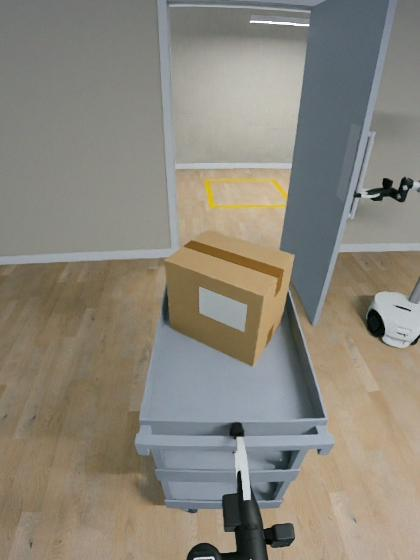

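{"op": "move", "data": {"blocking": false, "r2": {"base":{"translate_m":-0.3,"strafe_m":-0.15},"pace":"slow"}, "cameras": []}}

{"op": "wait", "data": {"seconds": 9, "cameras": []}}

{"op": "move", "data": {"blocking": false, "r2": {"base":{"translate_m":-0.4},"pace":"slow"}, "cameras": []}}

{"op": "wait", "data": {"seconds": 9, "cameras": ["r2_head_camera"]}}

Scene clock: 862.17 s.
move: r2 moving
r1: as last shown
r1.base_tilt: forward=-1.6 right=+1.2
r1.lidar_m: 0.48 0.56 1.18 1.95 3.94 1.73 1.32 1.28 1.40 1.11 1.08 0.73
r1.servo_current: wrist_yaw_rad=39(59) wrist_pitch_rad=46(46) wrist_roll_rad=39(52) gripper_m=65(72)
r1.contact_limits: translate_m 0.5
r1.wrist_depth_mm: - - 254 167 237 229 224 / - - 254 167 237 231 224 / - - 255 167 239 231 225 / 991 - 256 167 237 230 225 / 976 1098 256 168 239 231 226 / 1366 - 187 168 237 233 226 / - 140 255 167 165 230 227
r2.base_odometry: x=-0.428 y=-1.824 heading=-2.136
r2.turned_by_wheels: +0.000
r2.turned_by_imu: +0.001
r2.base_tilt: forward=-0.6 right=+0.1
r2.lidar_m: 0.39 0.43 2.05 1.96 2.03 2.70 3.23 3.28 2.95 2.79 1.92 0.42
r2.base_status: translate_m moving; strafe_m moving
r2.joint_positions: lift_m=+0.687 arm_m=+0.000 wrist_yaw_rad=+0.000 wrist_pitch_rad=+0.006 wrist_roll_rad=+1.570 gripper_m=-0.019
r2.joint_status: not commanded
r2.measured_speeds: translate_m=-0.049 strafe_m=-0.024 rotate_rad=+0.001 lift_m=+0.000 arm_m=+0.000 wrist_yaw_rad=+0.005 wrist_pitch_rad=+0.000 wrist_roll_rad=+0.000
r2.motor_effort: lift_m=+19(19) arm_m=-4(4) wheel_0=-8(11) wheel_1=-7(10) wheel_2=+13(13)
r2.servo_current: wrist_yaw_rad=39(52) wrist_pitch_rad=46(52) wrist_roll_rad=46(65) gripper_m=78(85)
r2.hand_pose: x=+0.4593 y=-0.0873 z=+0.8635 quat_wxyz=(+0.707, +0.707, +0.002, -0.002) (m; r2's base frame)
r2.wrist_depth_mm: - - - 160 219 1464 1138 / - - - 162 221 798 - / - - 504 164 224 809 - / - 480 462 167 228 820 - / - - 521 170 230 842 - / - - 187 172 180 - - / - - - - - 1576 521
pictures: none
No camera images: "cameras" was empty.

Scene clock: 866.20 s.
earlier move: r2 done
r1.base_odometry: x=-2.501 y=+1.791 heading=+0.316
r1.turned_by_wheels: +0.000
r1.turned_by_imu: +0.000
r1.base_tilt: forward=-1.6 right=+1.2
r1.lidar_m: 0.50 0.55 1.35 1.62 3.93 1.73 1.33 1.29 1.40 1.10 1.07 0.74
r1.base_status: not commanded
r1.joint_positions: lift_m=+0.800 arm_m=+0.100 wrist_yaw_rad=+0.553 wrist_pitch_rad=+0.002 wrist_roll_rad=+0.000 gripper_m=-0.019
r1.joint_status: not commanded
r1.measured_speeds: all 0
r1.motor_effort: lift_m=+24(25) arm_m=-6(6) wheel_0=+8(9) wheel_1=-1(2) wheel_2=+9(9)
r1.servo_current: wrist_yaw_rad=59(72) wrist_pitch_rad=33(52) wrist_roll_rad=52(72) gripper_m=59(72)
r1.contact_limits: translate_m 0.5
r1.hand_pose: x=+0.5624 y=+0.0770 z=+0.9771 quat_wxyz=(+0.962, +0.000, +0.001, +0.273) (m; r1's base frame)
r1.wrist_depth_mm: - - 255 167 237 229 224 / - - 253 167 236 229 224 / - - 255 168 238 231 225 / - - 255 167 238 232 226 / 1229 - 256 168 238 231 227 / - - 187 168 237 232 226 / - - 255 167 165 229 227
r2.base_odometry: x=-0.396 y=-1.505 heading=-2.136
r2.turned_by_wheels: +0.000
r2.turned_by_imu: +0.001
r2.base_tilt: forward=-0.6 right=+0.1
r2.lidar_m: 0.35 0.35 2.19 2.09 2.17 2.89 2.93 2.98 2.81 2.66 2.74 0.44
r2.base_status: done
r2.joint_positions: lift_m=+0.687 arm_m=+0.000 wrist_yaw_rad=+0.003 wrist_pitch_rad=+0.006 wrist_roll_rad=+1.570 gripper_m=-0.019
r2.joint_status: not commanded
r2.measured_speeds: all 0
r2.motor_effort: lift_m=+18(19) arm_m=-4(4) wheel_0=-1(11) wheel_1=-4(10) wheel_2=+8(14)
r2.servo_current: wrist_yaw_rad=39(59) wrist_pitch_rad=46(52) wrist_roll_rad=46(65) gripper_m=78(91)
r2.hand_pose: x=+0.4595 y=-0.0866 z=+0.8635 quat_wxyz=(+0.707, +0.707, +0.003, -0.001) (m; r2's base frame)
r2.wrist_depth_mm: - - - 208 277 285 286 / - - - 200 265 1661 1160 / - - - 193 255 1808 - / - - 621 185 246 831 - / - 484 466 179 237 820 - / - - 188 173 181 - - / - - 508 - 223 - -
wait: 4.03 of 9 s (r2 has come to rest)
pictures: none
No camera images: "cameras" was empty.

Scene clock: 866.70 s.
move: r2 moving
r1: as last shown
r1.base_tilt: forward=-1.6 right=+1.3
r1.lidar_m: 0.48 0.54 1.35 1.62 3.94 1.73 1.35 1.30 1.43 1.11 1.09 0.71
r1.motor_effort: lift_m=+25(25) arm_m=-6(6) wheel_0=+8(9) wheel_1=-1(2) wheel_2=+9(9)
r1.servo_current: wrist_yaw_rad=39(72) wrist_pitch_rad=39(46) wrist_roll_rad=39(65) gripper_m=65(65)
r1.contact_limits: translate_m 0.5
r1.wrist_depth_mm: - - 254 167 236 230 224 / - - 255 167 237 229 225 / - - 253 167 238 231 224 / - - 255 168 238 231 225 / 1255 - 256 168 239 230 227 / - - 188 168 237 232 225 / - - 255 167 166 229 228
r2.base_odometry: x=-0.389 y=-1.494 heading=-2.137
r2.turned_by_wheels: +0.000
r2.turned_by_imu: +0.000
r2.base_tilt: forward=-0.7 right=+0.0
r2.lidar_m: 0.34 0.36 2.17 2.08 2.16 2.89 2.89 2.98 2.78 2.65 2.76 0.45
r2.base_status: translate_m moving
r2.joint_positions: lift_m=+0.687 arm_m=+0.000 wrist_yaw_rad=+0.003 wrist_pitch_rad=+0.006 wrist_roll_rad=+1.570 gripper_m=-0.019
r2.joint_status: not commanded
r2.measured_speeds: translate_m=-0.048 strafe_m=+0.000 rotate_rad=+0.000 lift_m=+0.000 arm_m=+0.000 wrist_yaw_rad=+0.000 wrist_pitch_rad=+0.000 wrist_roll_rad=+0.000
r2.motor_effort: lift_m=+19(19) arm_m=-4(4) wheel_0=-6(6) wheel_1=-7(7) wheel_2=+12(13)
r2.servo_current: wrist_yaw_rad=46(59) wrist_pitch_rad=39(59) wrist_roll_rad=39(52) gripper_m=85(85)
r2.hand_pose: x=+0.4595 y=-0.0866 z=+0.8635 quat_wxyz=(+0.707, +0.707, +0.003, -0.001) (m; r2's base frame)
r2.wrist_depth_mm: - - - 267 281 287 291 / - - - 202 268 1537 1205 / - - - 195 256 1708 - / - - 634 186 245 820 - / - 496 462 180 238 831 - / - - 187 172 180 - - / - - 508 - 223 - -
pictures: none
No camera images: "cameras" was empty.

Scene clock: 871.47 s.
earlier move: r2 done
r1.base_odometry: x=-2.501 y=+1.791 heading=+0.316
r1.turned_by_wheels: +0.000
r1.turned_by_imu: +0.000
r1.base_tilt: forward=-1.5 right=+1.3
r1.lidar_m: 0.49 0.54 1.72 1.82 3.93 1.74 1.35 1.28 1.42 1.13 1.07 0.71
r1.base_status: not commanded
r1.joint_positions: lift_m=+0.800 arm_m=+0.100 wrist_yaw_rad=+0.553 wrist_pitch_rad=+0.002 wrist_roll_rad=+0.000 gripper_m=-0.019
r1.joint_status: not commanded
r1.measured_speeds: all 0
r1.motor_effort: lift_m=+24(25) arm_m=-6(6) wheel_0=+9(9) wheel_1=-1(2) wheel_2=+9(9)
r1.servo_current: wrist_yaw_rad=39(72) wrist_pitch_rad=39(52) wrist_roll_rad=26(65) gripper_m=59(65)
r1.contact_limits: translate_m 0.5
r1.hand_pose: x=+0.5624 y=+0.0770 z=+0.9771 quat_wxyz=(+0.962, +0.000, +0.001, +0.273) (m; r1's base frame)
r1.wrist_depth_mm: - - 254 167 236 229 224 / - - 254 166 237 229 224 / - - 254 167 238 230 225 / - - 255 167 239 231 226 / - - 257 167 238 230 227 / - - 187 168 237 232 225 / - - 254 166 165 230 228
r2.base_odometry: x=-0.181 y=-1.167 heading=-2.137
r2.turned_by_wheels: +0.000
r2.turned_by_imu: +0.000
r2.base_tilt: forward=-0.7 right=+0.0
r2.lidar_m: 0.30 0.31 2.18 2.07 2.17 2.65 2.50 2.60 2.80 2.66 2.73 0.49
r2.base_status: done
r2.joint_positions: lift_m=+0.687 arm_m=+0.000 wrist_yaw_rad=+0.001 wrist_pitch_rad=+0.006 wrist_roll_rad=+1.570 gripper_m=-0.019
r2.joint_status: not commanded
r2.measured_speeds: all 0
r2.motor_effort: lift_m=+19(19) arm_m=-4(4) wheel_0=-5(11) wheel_1=-4(8) wheel_2=+4(13)
r2.servo_current: wrist_yaw_rad=52(65) wrist_pitch_rad=52(59) wrist_roll_rad=46(59) gripper_m=78(91)
r2.hand_pose: x=+0.4594 y=-0.0872 z=+0.8635 quat_wxyz=(+0.707, +0.707, +0.002, -0.002) (m; r2's base frame)
r2.wrist_depth_mm: - - - 268 - 1618 1138 / - - - 241 324 334 336 / - - - 220 290 1661 492 / - - - 202 263 1808 - / - - - 186 242 809 - / - 473 187 170 180 - - / - 455 452 - 214 - -
wait: 4.77 of 9 s (r2 has come to rest)
pictures: r2_head_camera
Images, in order (width x height): r2_head_camera 420x560.

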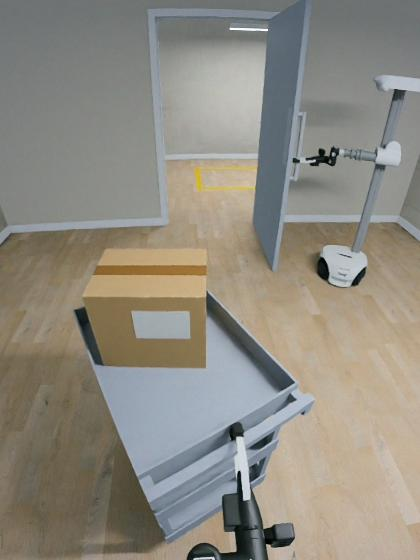

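{"op": "move", "data": {"blocking": false, "r2": {"base":{"translate_m":-0.3},"pace":"slow"}, "cameras": []}}

{"op": "wait", "data": {"seconds": 9, "cameras": ["r2_head_camera","r2_wrist_camera","r2_head_left_camera"]}}

Scene clock: 890.10 s.
move: r2 moving
r1: as last shown
r1.lidar_m: 0.47 0.55 1.73 1.83 3.94 1.74 1.33 1.29 1.39 1.11 1.08 0.72
r1.servo_current: wrist_yaw_rad=52(65) wrist_pitch_rad=39(52) wrist_roll_rad=46(52) gripper_m=65(65)
r1.contact_limits: translate_m 0.5
r1.wrist_depth_mm: - - 254 167 236 229 224 / - - 255 167 237 230 224 / - - 255 167 238 231 224 / - - 255 167 238 231 226 / - - 256 168 239 230 226 / - - 187 168 238 232 226 / - - 255 167 165 230 227
r2.base_odometry: x=-0.175 y=-1.157 heading=-2.137
r2.turned_by_wheels: +0.000
r2.turned_by_imu: +0.000
r2.base_tilt: forward=-0.6 right=+0.1
r2.lidar_m: 0.32 0.29 2.19 2.05 2.13 2.64 2.49 2.58 2.82 2.67 2.77 0.48
r2.base_status: translate_m moving
r2.joint_positions: lift_m=+0.687 arm_m=+0.000 wrist_yaw_rad=+0.001 wrist_pitch_rad=+0.006 wrist_roll_rad=+1.570 gripper_m=-0.019
r2.joint_status: not commanded
r2.measured_speeds: translate_m=-0.049 strafe_m=+0.001 rotate_rad=-0.002 lift_m=+0.000 arm_m=+0.000 wrist_yaw_rad=+0.000 wrist_pitch_rad=+0.000 wrist_roll_rad=+0.000
r2.motor_effort: lift_m=+19(19) arm_m=-4(4) wheel_0=-11(11) wheel_1=-6(8) wheel_2=+10(11)
r2.servo_current: wrist_yaw_rad=52(52) wrist_pitch_rad=46(46) wrist_roll_rad=46(59) gripper_m=78(91)
r2.hand_pose: x=+0.4594 y=-0.0872 z=+0.8635 quat_wxyz=(+0.707, +0.707, +0.002, -0.002) (m; r2's base frame)
r2.wrist_depth_mm: - - - 265 - 1661 1160 / - - - 298 322 332 338 / - - - 218 289 1661 488 / - - - 200 262 1661 - / - - 654 185 243 831 - / - 466 186 170 180 - - / - 455 452 - 214 - -
pictures: none
No camera images: "cameras" was empty.

Scene clock: 893.87 s.
earlier move: r2 done
r1.base_odometry: x=-2.501 y=+1.791 heading=+0.316
r1.turned_by_wheels: +0.000
r1.turned_by_imu: +0.000
r1.base_tilt: forward=-1.6 right=+1.2
r1.lidar_m: 0.48 0.56 2.02 2.07 3.95 1.72 1.33 1.30 1.40 1.11 1.08 0.73
r1.base_status: not commanded
r1.joint_positions: lift_m=+0.800 arm_m=+0.100 wrist_yaw_rad=+0.553 wrist_pitch_rad=+0.002 wrist_roll_rad=+0.000 gripper_m=-0.019
r1.joint_status: not commanded
r1.measured_speeds: all 0
r1.motor_effort: lift_m=+24(25) arm_m=-6(6) wheel_0=+8(9) wheel_1=-2(2) wheel_2=+9(9)
r1.servo_current: wrist_yaw_rad=52(72) wrist_pitch_rad=39(52) wrist_roll_rad=39(72) gripper_m=59(65)
r1.contact_limits: translate_m 0.5
r1.hand_pose: x=+0.5624 y=+0.0770 z=+0.9771 quat_wxyz=(+0.962, +0.000, +0.001, +0.273) (m; r1's base frame)
r1.wrist_depth_mm: - - 252 167 236 229 224 / - - 254 167 237 229 224 / - - 254 167 237 231 225 / - - 254 167 238 231 225 / - - 256 168 239 230 226 / - - 189 168 237 233 226 / - - 255 167 165 229 228
r2.base_odometry: x=-0.021 y=-0.914 heading=-2.137
r2.turned_by_wheels: +0.000
r2.turned_by_imu: +0.002
r2.base_tilt: forward=-0.7 right=+0.1
r2.lidar_m: 0.28 0.27 2.19 2.03 2.11 2.35 2.19 2.30 2.80 2.66 2.78 0.46
r2.base_status: done
r2.joint_positions: lift_m=+0.687 arm_m=+0.000 wrist_yaw_rad=+0.002 wrist_pitch_rad=+0.006 wrist_roll_rad=+1.570 gripper_m=-0.019
r2.joint_status: not commanded
r2.measured_speeds: all 0
r2.motor_effort: lift_m=+19(19) arm_m=-4(4) wheel_0=-2(11) wheel_1=-5(9) wheel_2=+7(12)
r2.servo_current: wrist_yaw_rad=39(65) wrist_pitch_rad=46(52) wrist_roll_rad=52(59) gripper_m=85(91)
r2.hand_pose: x=+0.4595 y=-0.0869 z=+0.8635 quat_wxyz=(+0.707, +0.707, +0.003, -0.001) (m; r2's base frame)
r2.wrist_depth_mm: - - - - - 1618 1138 / - - - 303 351 1430 1118 / - - - 237 324 1537 1160 / - - - 210 282 1661 504 / - - - 189 248 1708 - / - - 187 169 180 - - / - 433 436 - 211 - -
wait: 3.77 of 9 s (r2 has come to rest)
pictures: r2_head_camera, r2_head_left_camera, r2_wrist_camera
Images, in order (width x height): r2_head_camera 420x560, r2_head_left_camera 420x672, r2_wrist_camera 616x392.

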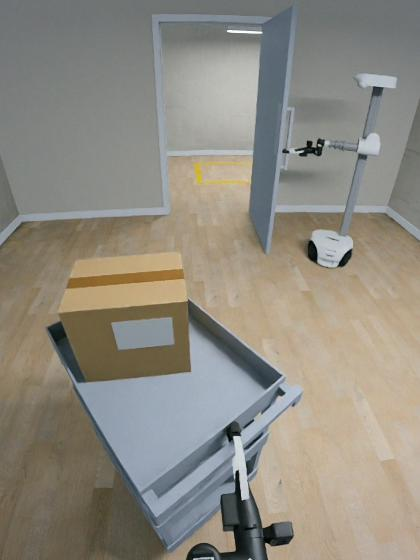

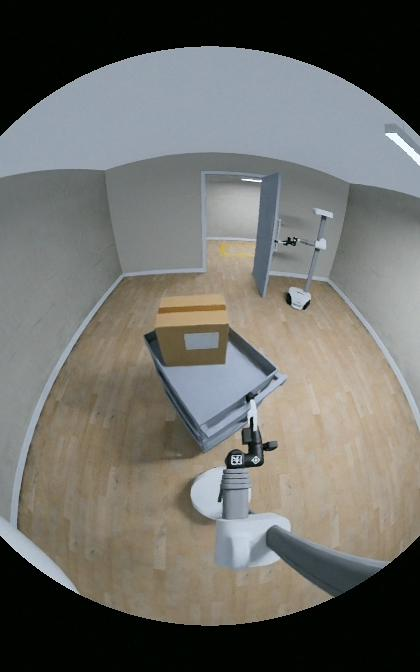

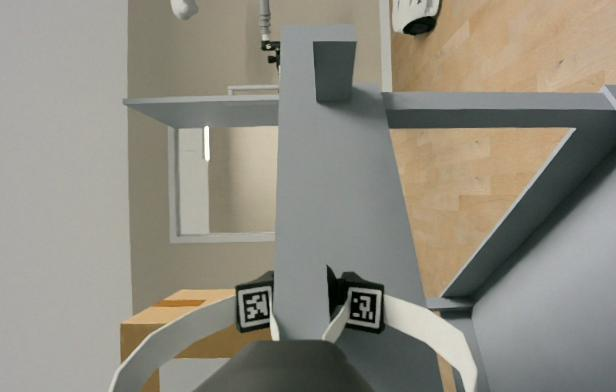

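{"op": "move", "data": {"blocking": false, "r2": {"base":{"translate_m":-0.25,"strafe_m":0.3},"pace":"slow"}, "cameras": []}}

{"op": "wait", "data": {"seconds": 9, "cameras": ["r2_head_camera"]}}

Scene clock: 908.10 s.
move: r2 moving
r1: as last shown
r1.lidar_m: 0.51 0.54 2.02 2.08 3.96 1.70 1.34 1.30 1.42 1.13 1.09 0.72
r1.servo_current: wrist_yaw_rad=52(52) wrist_pitch_rad=52(52) wrist_roll_rad=72(72) gripper_m=52(65)
r1.contact_limits: translate_m 0.5
r1.wrist_depth_mm: - - 253 167 237 229 224 / - - 254 167 237 229 224 / - - 254 167 238 231 225 / - - 255 168 238 232 226 / - - 255 168 239 230 226 / - - 188 168 237 231 227 / - - 255 167 165 230 228
r2.base_odometry: x=-0.008 y=-0.912 heading=-2.136
r2.turned_by_wheels: +0.000
r2.turned_by_imu: +0.001
r2.base_tilt: forward=-0.7 right=+0.1
r2.lidar_m: 0.28 0.26 2.16 2.01 2.07 2.29 2.20 2.29 2.80 2.69 2.78 0.50
r2.base_status: translate_m moving; strafe_m moving
r2.joint_positions: lift_m=+0.687 arm_m=+0.000 wrist_yaw_rad=+0.002 wrist_pitch_rad=+0.006 wrist_roll_rad=+1.570 gripper_m=-0.019
r2.joint_status: not commanded
r2.measured_speeds: translate_m=-0.031 strafe_m=+0.038 rotate_rad=+0.002 lift_m=+0.000 arm_m=+0.000 wrist_yaw_rad=+0.000 wrist_pitch_rad=+0.000 wrist_roll_rad=+0.000
r2.motor_effort: lift_m=+19(19) arm_m=-4(4) wheel_0=-3(9) wheel_1=+5(5) wheel_2=+10(11)
r2.servo_current: wrist_yaw_rad=39(52) wrist_pitch_rad=52(52) wrist_roll_rad=46(52) gripper_m=85(91)
r2.hand_pose: x=+0.4595 y=-0.0869 z=+0.8635 quat_wxyz=(+0.707, +0.707, +0.003, -0.001) (m; r2's base frame)
r2.wrist_depth_mm: - - - 298 - 1618 1138 / - - - 303 351 1430 1098 / - - - 293 324 1576 1182 / - - - 210 274 1708 508 / - - - 189 248 1708 - / - - 187 167 180 - - / - 430 433 - 210 - -
pictures: none
No camera images: "cameras" was empty.

Scene clock: 912.77 s.
earlier move: r2 done
r1.base_odometry: x=-2.501 y=+1.791 heading=+0.316
r1.turned_by_wheels: +0.000
r1.turned_by_imu: +0.000
r1.base_tilt: forward=-1.6 right=+1.3
r1.lidar_m: 0.47 0.57 2.15 2.20 3.95 1.76 1.34 1.29 1.42 1.11 1.07 0.74
r1.base_status: not commanded
r1.joint_positions: lift_m=+0.800 arm_m=+0.100 wrist_yaw_rad=+0.553 wrist_pitch_rad=+0.002 wrist_roll_rad=+0.000 gripper_m=-0.019
r1.joint_status: not commanded
r1.measured_speeds: all 0
r1.motor_effort: lift_m=+24(25) arm_m=-6(6) wheel_0=+8(9) wheel_1=-1(2) wheel_2=+9(9)
r1.servo_current: wrist_yaw_rad=33(72) wrist_pitch_rad=33(52) wrist_roll_rad=59(72) gripper_m=65(72)
r1.contact_limits: translate_m 0.5
r1.hand_pose: x=+0.5624 y=+0.0770 z=+0.9771 quat_wxyz=(+0.962, +0.000, +0.001, +0.273) (m; r1's base frame)
r1.wrist_depth_mm: - - 254 167 236 229 224 / - - 254 166 237 230 224 / - - 254 168 237 230 224 / - - 255 167 238 231 225 / - - 257 168 239 230 226 / - - 188 169 237 232 227 / - - 254 167 165 229 227
r2.base_odometry: x=+0.367 y=-0.864 heading=-2.136
r2.turned_by_wheels: +0.000
r2.turned_by_imu: -0.001
r2.base_tilt: forward=-0.7 right=+0.0
r2.lidar_m: 0.38 0.38 1.87 1.72 1.80 2.05 1.95 2.02 2.70 2.96 3.08 0.45
r2.base_status: done
r2.joint_positions: lift_m=+0.687 arm_m=+0.000 wrist_yaw_rad=-0.004 wrist_pitch_rad=+0.006 wrist_roll_rad=+1.570 gripper_m=-0.019
r2.joint_status: not commanded
r2.measured_speeds: all 0
r2.motor_effort: lift_m=+19(19) arm_m=-4(4) wheel_0=-4(16) wheel_1=+5(7) wheel_2=+5(12)
r2.servo_current: wrist_yaw_rad=46(72) wrist_pitch_rad=39(52) wrist_roll_rad=39(72) gripper_m=85(91)
r2.hand_pose: x=+0.4590 y=-0.0885 z=+0.8635 quat_wxyz=(+0.707, +0.707, +0.001, -0.003) (m; r2's base frame)
r2.wrist_depth_mm: - - - 195 262 291 291 / - - - 190 252 1661 1160 / - - - 185 247 1537 - / - - 535 180 241 842 - / - 477 469 177 234 831 - / - - 187 172 180 - - / - - 535 - 226 - -
wait: 4.67 of 9 s (r2 has come to rest)
pictures: r2_head_camera
Images, in order (width x height): r2_head_camera 420x560.

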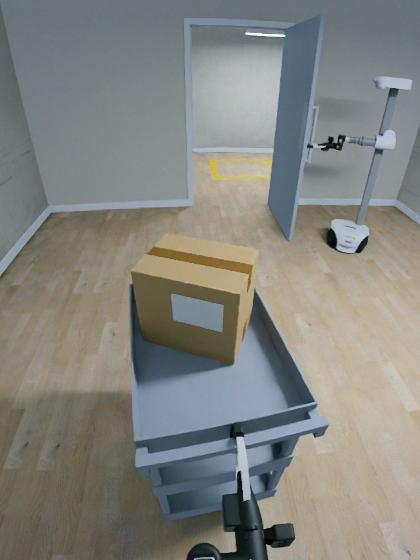

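{"op": "move", "data": {"blocking": false, "r2": {"base":{"strafe_m":0.15},"pace":"slow"}, "cameras": []}}

{"op": "wait", "data": {"seconds": 5, "cameras": []}}

{"op": "move", "data": {"blocking": false, "r2": {"base":{"translate_m":0.25,"strafe_m":-0.07},"pace":"slow"}, "cameras": []}}

{"op": "wait", "data": {"seconds": 6, "cameras": ["r2_head_camera"]}}

Scene clock: 927.13 s.
move: r2 moving
r1: as last shown
r1.lidar_m: 0.49 0.55 2.17 2.21 3.92 1.71 1.34 1.29 1.41 1.11 1.08 0.73
r1.motor_effort: lift_m=+24(25) arm_m=-6(6) wheel_0=+9(9) wheel_1=-1(2) wheel_2=+9(9)
r1.servo_current: wrist_yaw_rad=46(52) wrist_pitch_rad=46(46) wrist_roll_rad=46(59) gripper_m=59(65)
r1.contact_limits: translate_m 0.5
r1.wrist_depth_mm: - - 254 167 236 230 225 / - - 254 167 238 230 224 / - - 254 167 238 231 225 / - - 255 167 238 232 224 / - - 256 168 239 231 226 / - - 187 168 237 233 226 / - - 256 166 165 229 228
r2.base_odometry: x=+0.379 y=-0.872 heading=-2.136
r2.turned_by_wheels: +0.000
r2.turned_by_imu: +0.000
r2.base_tilt: forward=-0.7 right=+0.1
r2.lidar_m: 0.36 0.37 1.86 1.72 1.79 2.04 1.96 2.04 2.72 2.98 3.10 0.44
r2.base_status: strafe_m moving
r2.joint_positions: lift_m=+0.687 arm_m=+0.000 wrist_yaw_rad=-0.004 wrist_pitch_rad=+0.006 wrist_roll_rad=+1.570 gripper_m=-0.019
r2.joint_status: not commanded
r2.measured_speeds: translate_m=-0.001 strafe_m=+0.056 rotate_rad=+0.003 lift_m=+0.000 arm_m=+0.000 wrist_yaw_rad=+0.000 wrist_pitch_rad=+0.000 wrist_roll_rad=+0.000
r2.motor_effort: lift_m=+19(19) arm_m=-4(4) wheel_0=-9(11) wheel_1=+7(9) wheel_2=+0(5)
r2.servo_current: wrist_yaw_rad=52(59) wrist_pitch_rad=46(52) wrist_roll_rad=46(52) gripper_m=85(91)
r2.hand_pose: x=+0.4590 y=-0.0885 z=+0.8635 quat_wxyz=(+0.707, +0.707, +0.001, -0.003) (m; r2's base frame)
r2.wrist_depth_mm: - - - 195 259 1366 293 / - - - 190 252 1661 1160 / - - - 185 246 820 - / - - 525 180 240 831 - / - 484 473 177 235 842 - / - - 189 172 181 - - / - - 530 - 225 - -
pictures: none
No camera images: "cameras" was empty.

Scene clock: 929.27 s.
earlier move: r2 done
r1.base_odometry: x=-2.501 y=+1.791 heading=+0.316
r1.turned_by_wheels: +0.000
r1.turned_by_imu: +0.000
r1.base_tilt: forward=-1.6 right=+1.3
r1.lidar_m: 0.47 0.55 2.20 2.21 3.96 1.72 1.33 1.29 1.39 1.12 1.08 0.72
r1.base_status: not commanded
r1.joint_positions: lift_m=+0.800 arm_m=+0.100 wrist_yaw_rad=+0.553 wrist_pitch_rad=+0.002 wrist_roll_rad=+0.000 gripper_m=-0.019
r1.joint_status: not commanded
r1.measured_speeds: all 0
r1.motor_effort: lift_m=+24(25) arm_m=-6(6) wheel_0=+8(9) wheel_1=-2(2) wheel_2=+9(9)
r1.servo_current: wrist_yaw_rad=52(72) wrist_pitch_rad=39(52) wrist_roll_rad=39(72) gripper_m=59(65)
r1.contact_limits: translate_m 0.5
r1.hand_pose: x=+0.5624 y=+0.0770 z=+0.9771 quat_wxyz=(+0.962, +0.000, +0.001, +0.273) (m; r1's base frame)
r1.wrist_depth_mm: - - 254 167 236 229 224 / - - 255 167 236 230 224 / - - 255 167 238 230 224 / - - 257 168 238 232 226 / - - 255 168 238 231 226 / - - 188 168 238 232 226 / - - 255 166 165 229 227
r2.base_odometry: x=+0.493 y=-0.944 heading=-2.136
r2.turned_by_wheels: +0.000
r2.turned_by_imu: +0.000
r2.base_tilt: forward=-0.7 right=+0.1
r2.lidar_m: 0.40 0.43 1.68 1.58 1.64 2.09 1.97 2.05 2.73 3.12 3.21 0.43
r2.base_status: done
r2.joint_positions: lift_m=+0.687 arm_m=+0.000 wrist_yaw_rad=-0.004 wrist_pitch_rad=+0.006 wrist_roll_rad=+1.570 gripper_m=-0.019
r2.joint_status: not commanded
r2.measured_speeds: all 0
r2.motor_effort: lift_m=+19(19) arm_m=-4(4) wheel_0=-4(13) wheel_1=+5(10) wheel_2=+0(5)
r2.servo_current: wrist_yaw_rad=59(65) wrist_pitch_rad=46(52) wrist_roll_rad=39(59) gripper_m=85(91)
r2.hand_pose: x=+0.4589 y=-0.0887 z=+0.8635 quat_wxyz=(+0.707, +0.707, +0.000, -0.004) (m; r2's base frame)
r2.wrist_depth_mm: - - - 162 220 1618 1160 / - - - 163 223 1537 - / - - 521 165 226 831 - / - 477 459 227 229 831 - / - - 521 169 231 842 - / - - 186 172 180 - - / - - - - 235 1708 -
wait: 2.13 of 5 s (r2 has come to rest)
pictures: none
No camera images: "cameras" was empty.

Scene clock: 929.77 s.
move: r2 moving
r1: as last shown
r1.base_tilt: forward=-1.6 right=+1.2
r1.lidar_m: 0.49 0.55 2.17 2.19 3.95 1.72 1.33 1.31 1.42 1.12 1.07 0.73
r1.motor_effort: lift_m=+24(25) arm_m=-6(6) wheel_0=+8(9) wheel_1=-1(2) wheel_2=+9(9)
r1.servo_current: wrist_yaw_rad=46(59) wrist_pitch_rad=39(39) wrist_roll_rad=33(59) gripper_m=65(65)
r1.contact_limits: translate_m 0.5
r1.wrist_depth_mm: - - 254 167 236 229 224 / - - 254 167 236 230 224 / - - 254 167 238 231 224 / - - 255 167 238 231 225 / - - 256 168 240 231 225 / - - 187 168 237 232 225 / - - 254 167 165 229 229
r2.base_odometry: x=+0.484 y=-0.953 heading=-2.136
r2.turned_by_wheels: +0.000
r2.turned_by_imu: +0.000
r2.base_tilt: forward=-0.7 right=+0.1
r2.lidar_m: 0.39 0.43 1.72 1.58 1.67 2.12 1.97 2.07 2.77 3.11 3.22 0.40
r2.base_status: translate_m moving; strafe_m moving
r2.joint_positions: lift_m=+0.687 arm_m=+0.000 wrist_yaw_rad=-0.004 wrist_pitch_rad=+0.006 wrist_roll_rad=+1.570 gripper_m=-0.019
r2.joint_status: not commanded
r2.measured_speeds: translate_m=+0.048 strafe_m=-0.013 rotate_rad=-0.001 lift_m=+0.000 arm_m=+0.000 wrist_yaw_rad=+0.000 wrist_pitch_rad=+0.000 wrist_roll_rad=+0.000
r2.motor_effort: lift_m=+19(19) arm_m=-1(4) wheel_0=+9(9) wheel_1=+7(7) wheel_2=-13(15)
r2.servo_current: wrist_yaw_rad=52(59) wrist_pitch_rad=39(52) wrist_roll_rad=46(59) gripper_m=78(85)
r2.hand_pose: x=+0.4589 y=-0.0887 z=+0.8635 quat_wxyz=(+0.707, +0.707, +0.000, -0.004) (m; r2's base frame)
r2.wrist_depth_mm: - - - 162 220 1661 1160 / - - - 163 222 1537 - / - - 517 166 225 820 - / - 480 459 168 228 842 - / - - 512 169 230 831 - / - - 187 171 179 - - / - - - - 236 1661 -
pictures: none
No camera images: "cameras" was empty.

Scene clock: 933.10 s.
earlier move: r2 done
r1.base_odometry: x=-2.501 y=+1.791 heading=+0.316
r1.turned_by_wheels: +0.000
r1.turned_by_imu: +0.000
r1.base_tilt: forward=-1.6 right=+1.3
r1.lidar_m: 0.49 0.56 1.98 2.15 3.95 1.76 1.32 1.31 1.41 1.11 1.08 0.71
r1.base_status: not commanded
r1.joint_positions: lift_m=+0.800 arm_m=+0.100 wrist_yaw_rad=+0.553 wrist_pitch_rad=+0.002 wrist_roll_rad=+0.000 gripper_m=-0.019
r1.joint_status: not commanded
r1.measured_speeds: all 0
r1.motor_effort: lift_m=+24(25) arm_m=-6(6) wheel_0=+9(9) wheel_1=-1(2) wheel_2=+9(9)
r1.servo_current: wrist_yaw_rad=59(72) wrist_pitch_rad=39(52) wrist_roll_rad=46(72) gripper_m=65(72)
r1.contact_limits: translate_m 0.5
r1.hand_pose: x=+0.5624 y=+0.0770 z=+0.9771 quat_wxyz=(+0.962, +0.000, +0.001, +0.273) (m; r1's base frame)
r1.wrist_depth_mm: - - 253 167 237 229 224 / - - 254 167 237 229 224 / - - 256 167 238 231 225 / - - 256 167 238 231 225 / - - 256 168 239 231 225 / - - 187 168 237 232 226 / - - 255 167 165 229 227
r2.base_odometry: x=+0.300 y=-1.118 heading=-2.136
r2.turned_by_wheels: +0.001
r2.turned_by_imu: +0.002
r2.base_tilt: forward=-0.7 right=+0.0
r2.lidar_m: 0.40 0.42 1.77 1.66 1.71 2.33 2.21 2.28 3.08 3.03 3.15 0.42
r2.base_status: done
r2.joint_positions: lift_m=+0.687 arm_m=+0.000 wrist_yaw_rad=+0.001 wrist_pitch_rad=+0.006 wrist_roll_rad=+1.570 gripper_m=-0.019
r2.joint_status: not commanded
r2.measured_speeds: all 0
r2.motor_effort: lift_m=+19(19) arm_m=+4(4) wheel_0=+7(12) wheel_1=+5(7) wheel_2=-5(15)
r2.servo_current: wrist_yaw_rad=52(59) wrist_pitch_rad=46(52) wrist_roll_rad=46(59) gripper_m=85(91)
r2.hand_pose: x=+0.4594 y=-0.0872 z=+0.8635 quat_wxyz=(+0.707, +0.707, +0.002, -0.002) (m; r2's base frame)
r2.wrist_depth_mm: - - - 166 226 1618 1138 / - - - 168 228 1537 - / - - 549 168 229 809 - / - 469 462 229 229 842 - / - - 504 171 232 842 - / - - 187 172 180 - - / - - - - - 1708 -
wait: 3.33 of 6 s (r2 has come to rest)
pictures: r2_head_camera
Images, in order (width x height): r2_head_camera 420x560.

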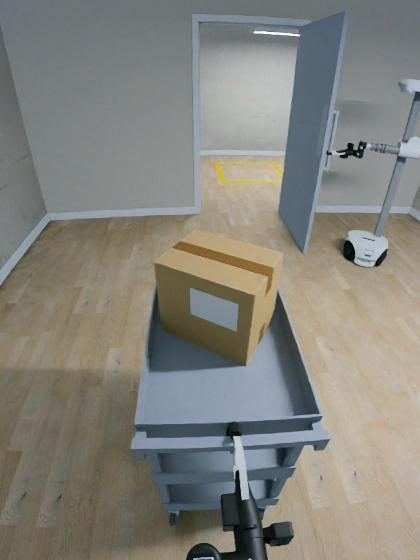

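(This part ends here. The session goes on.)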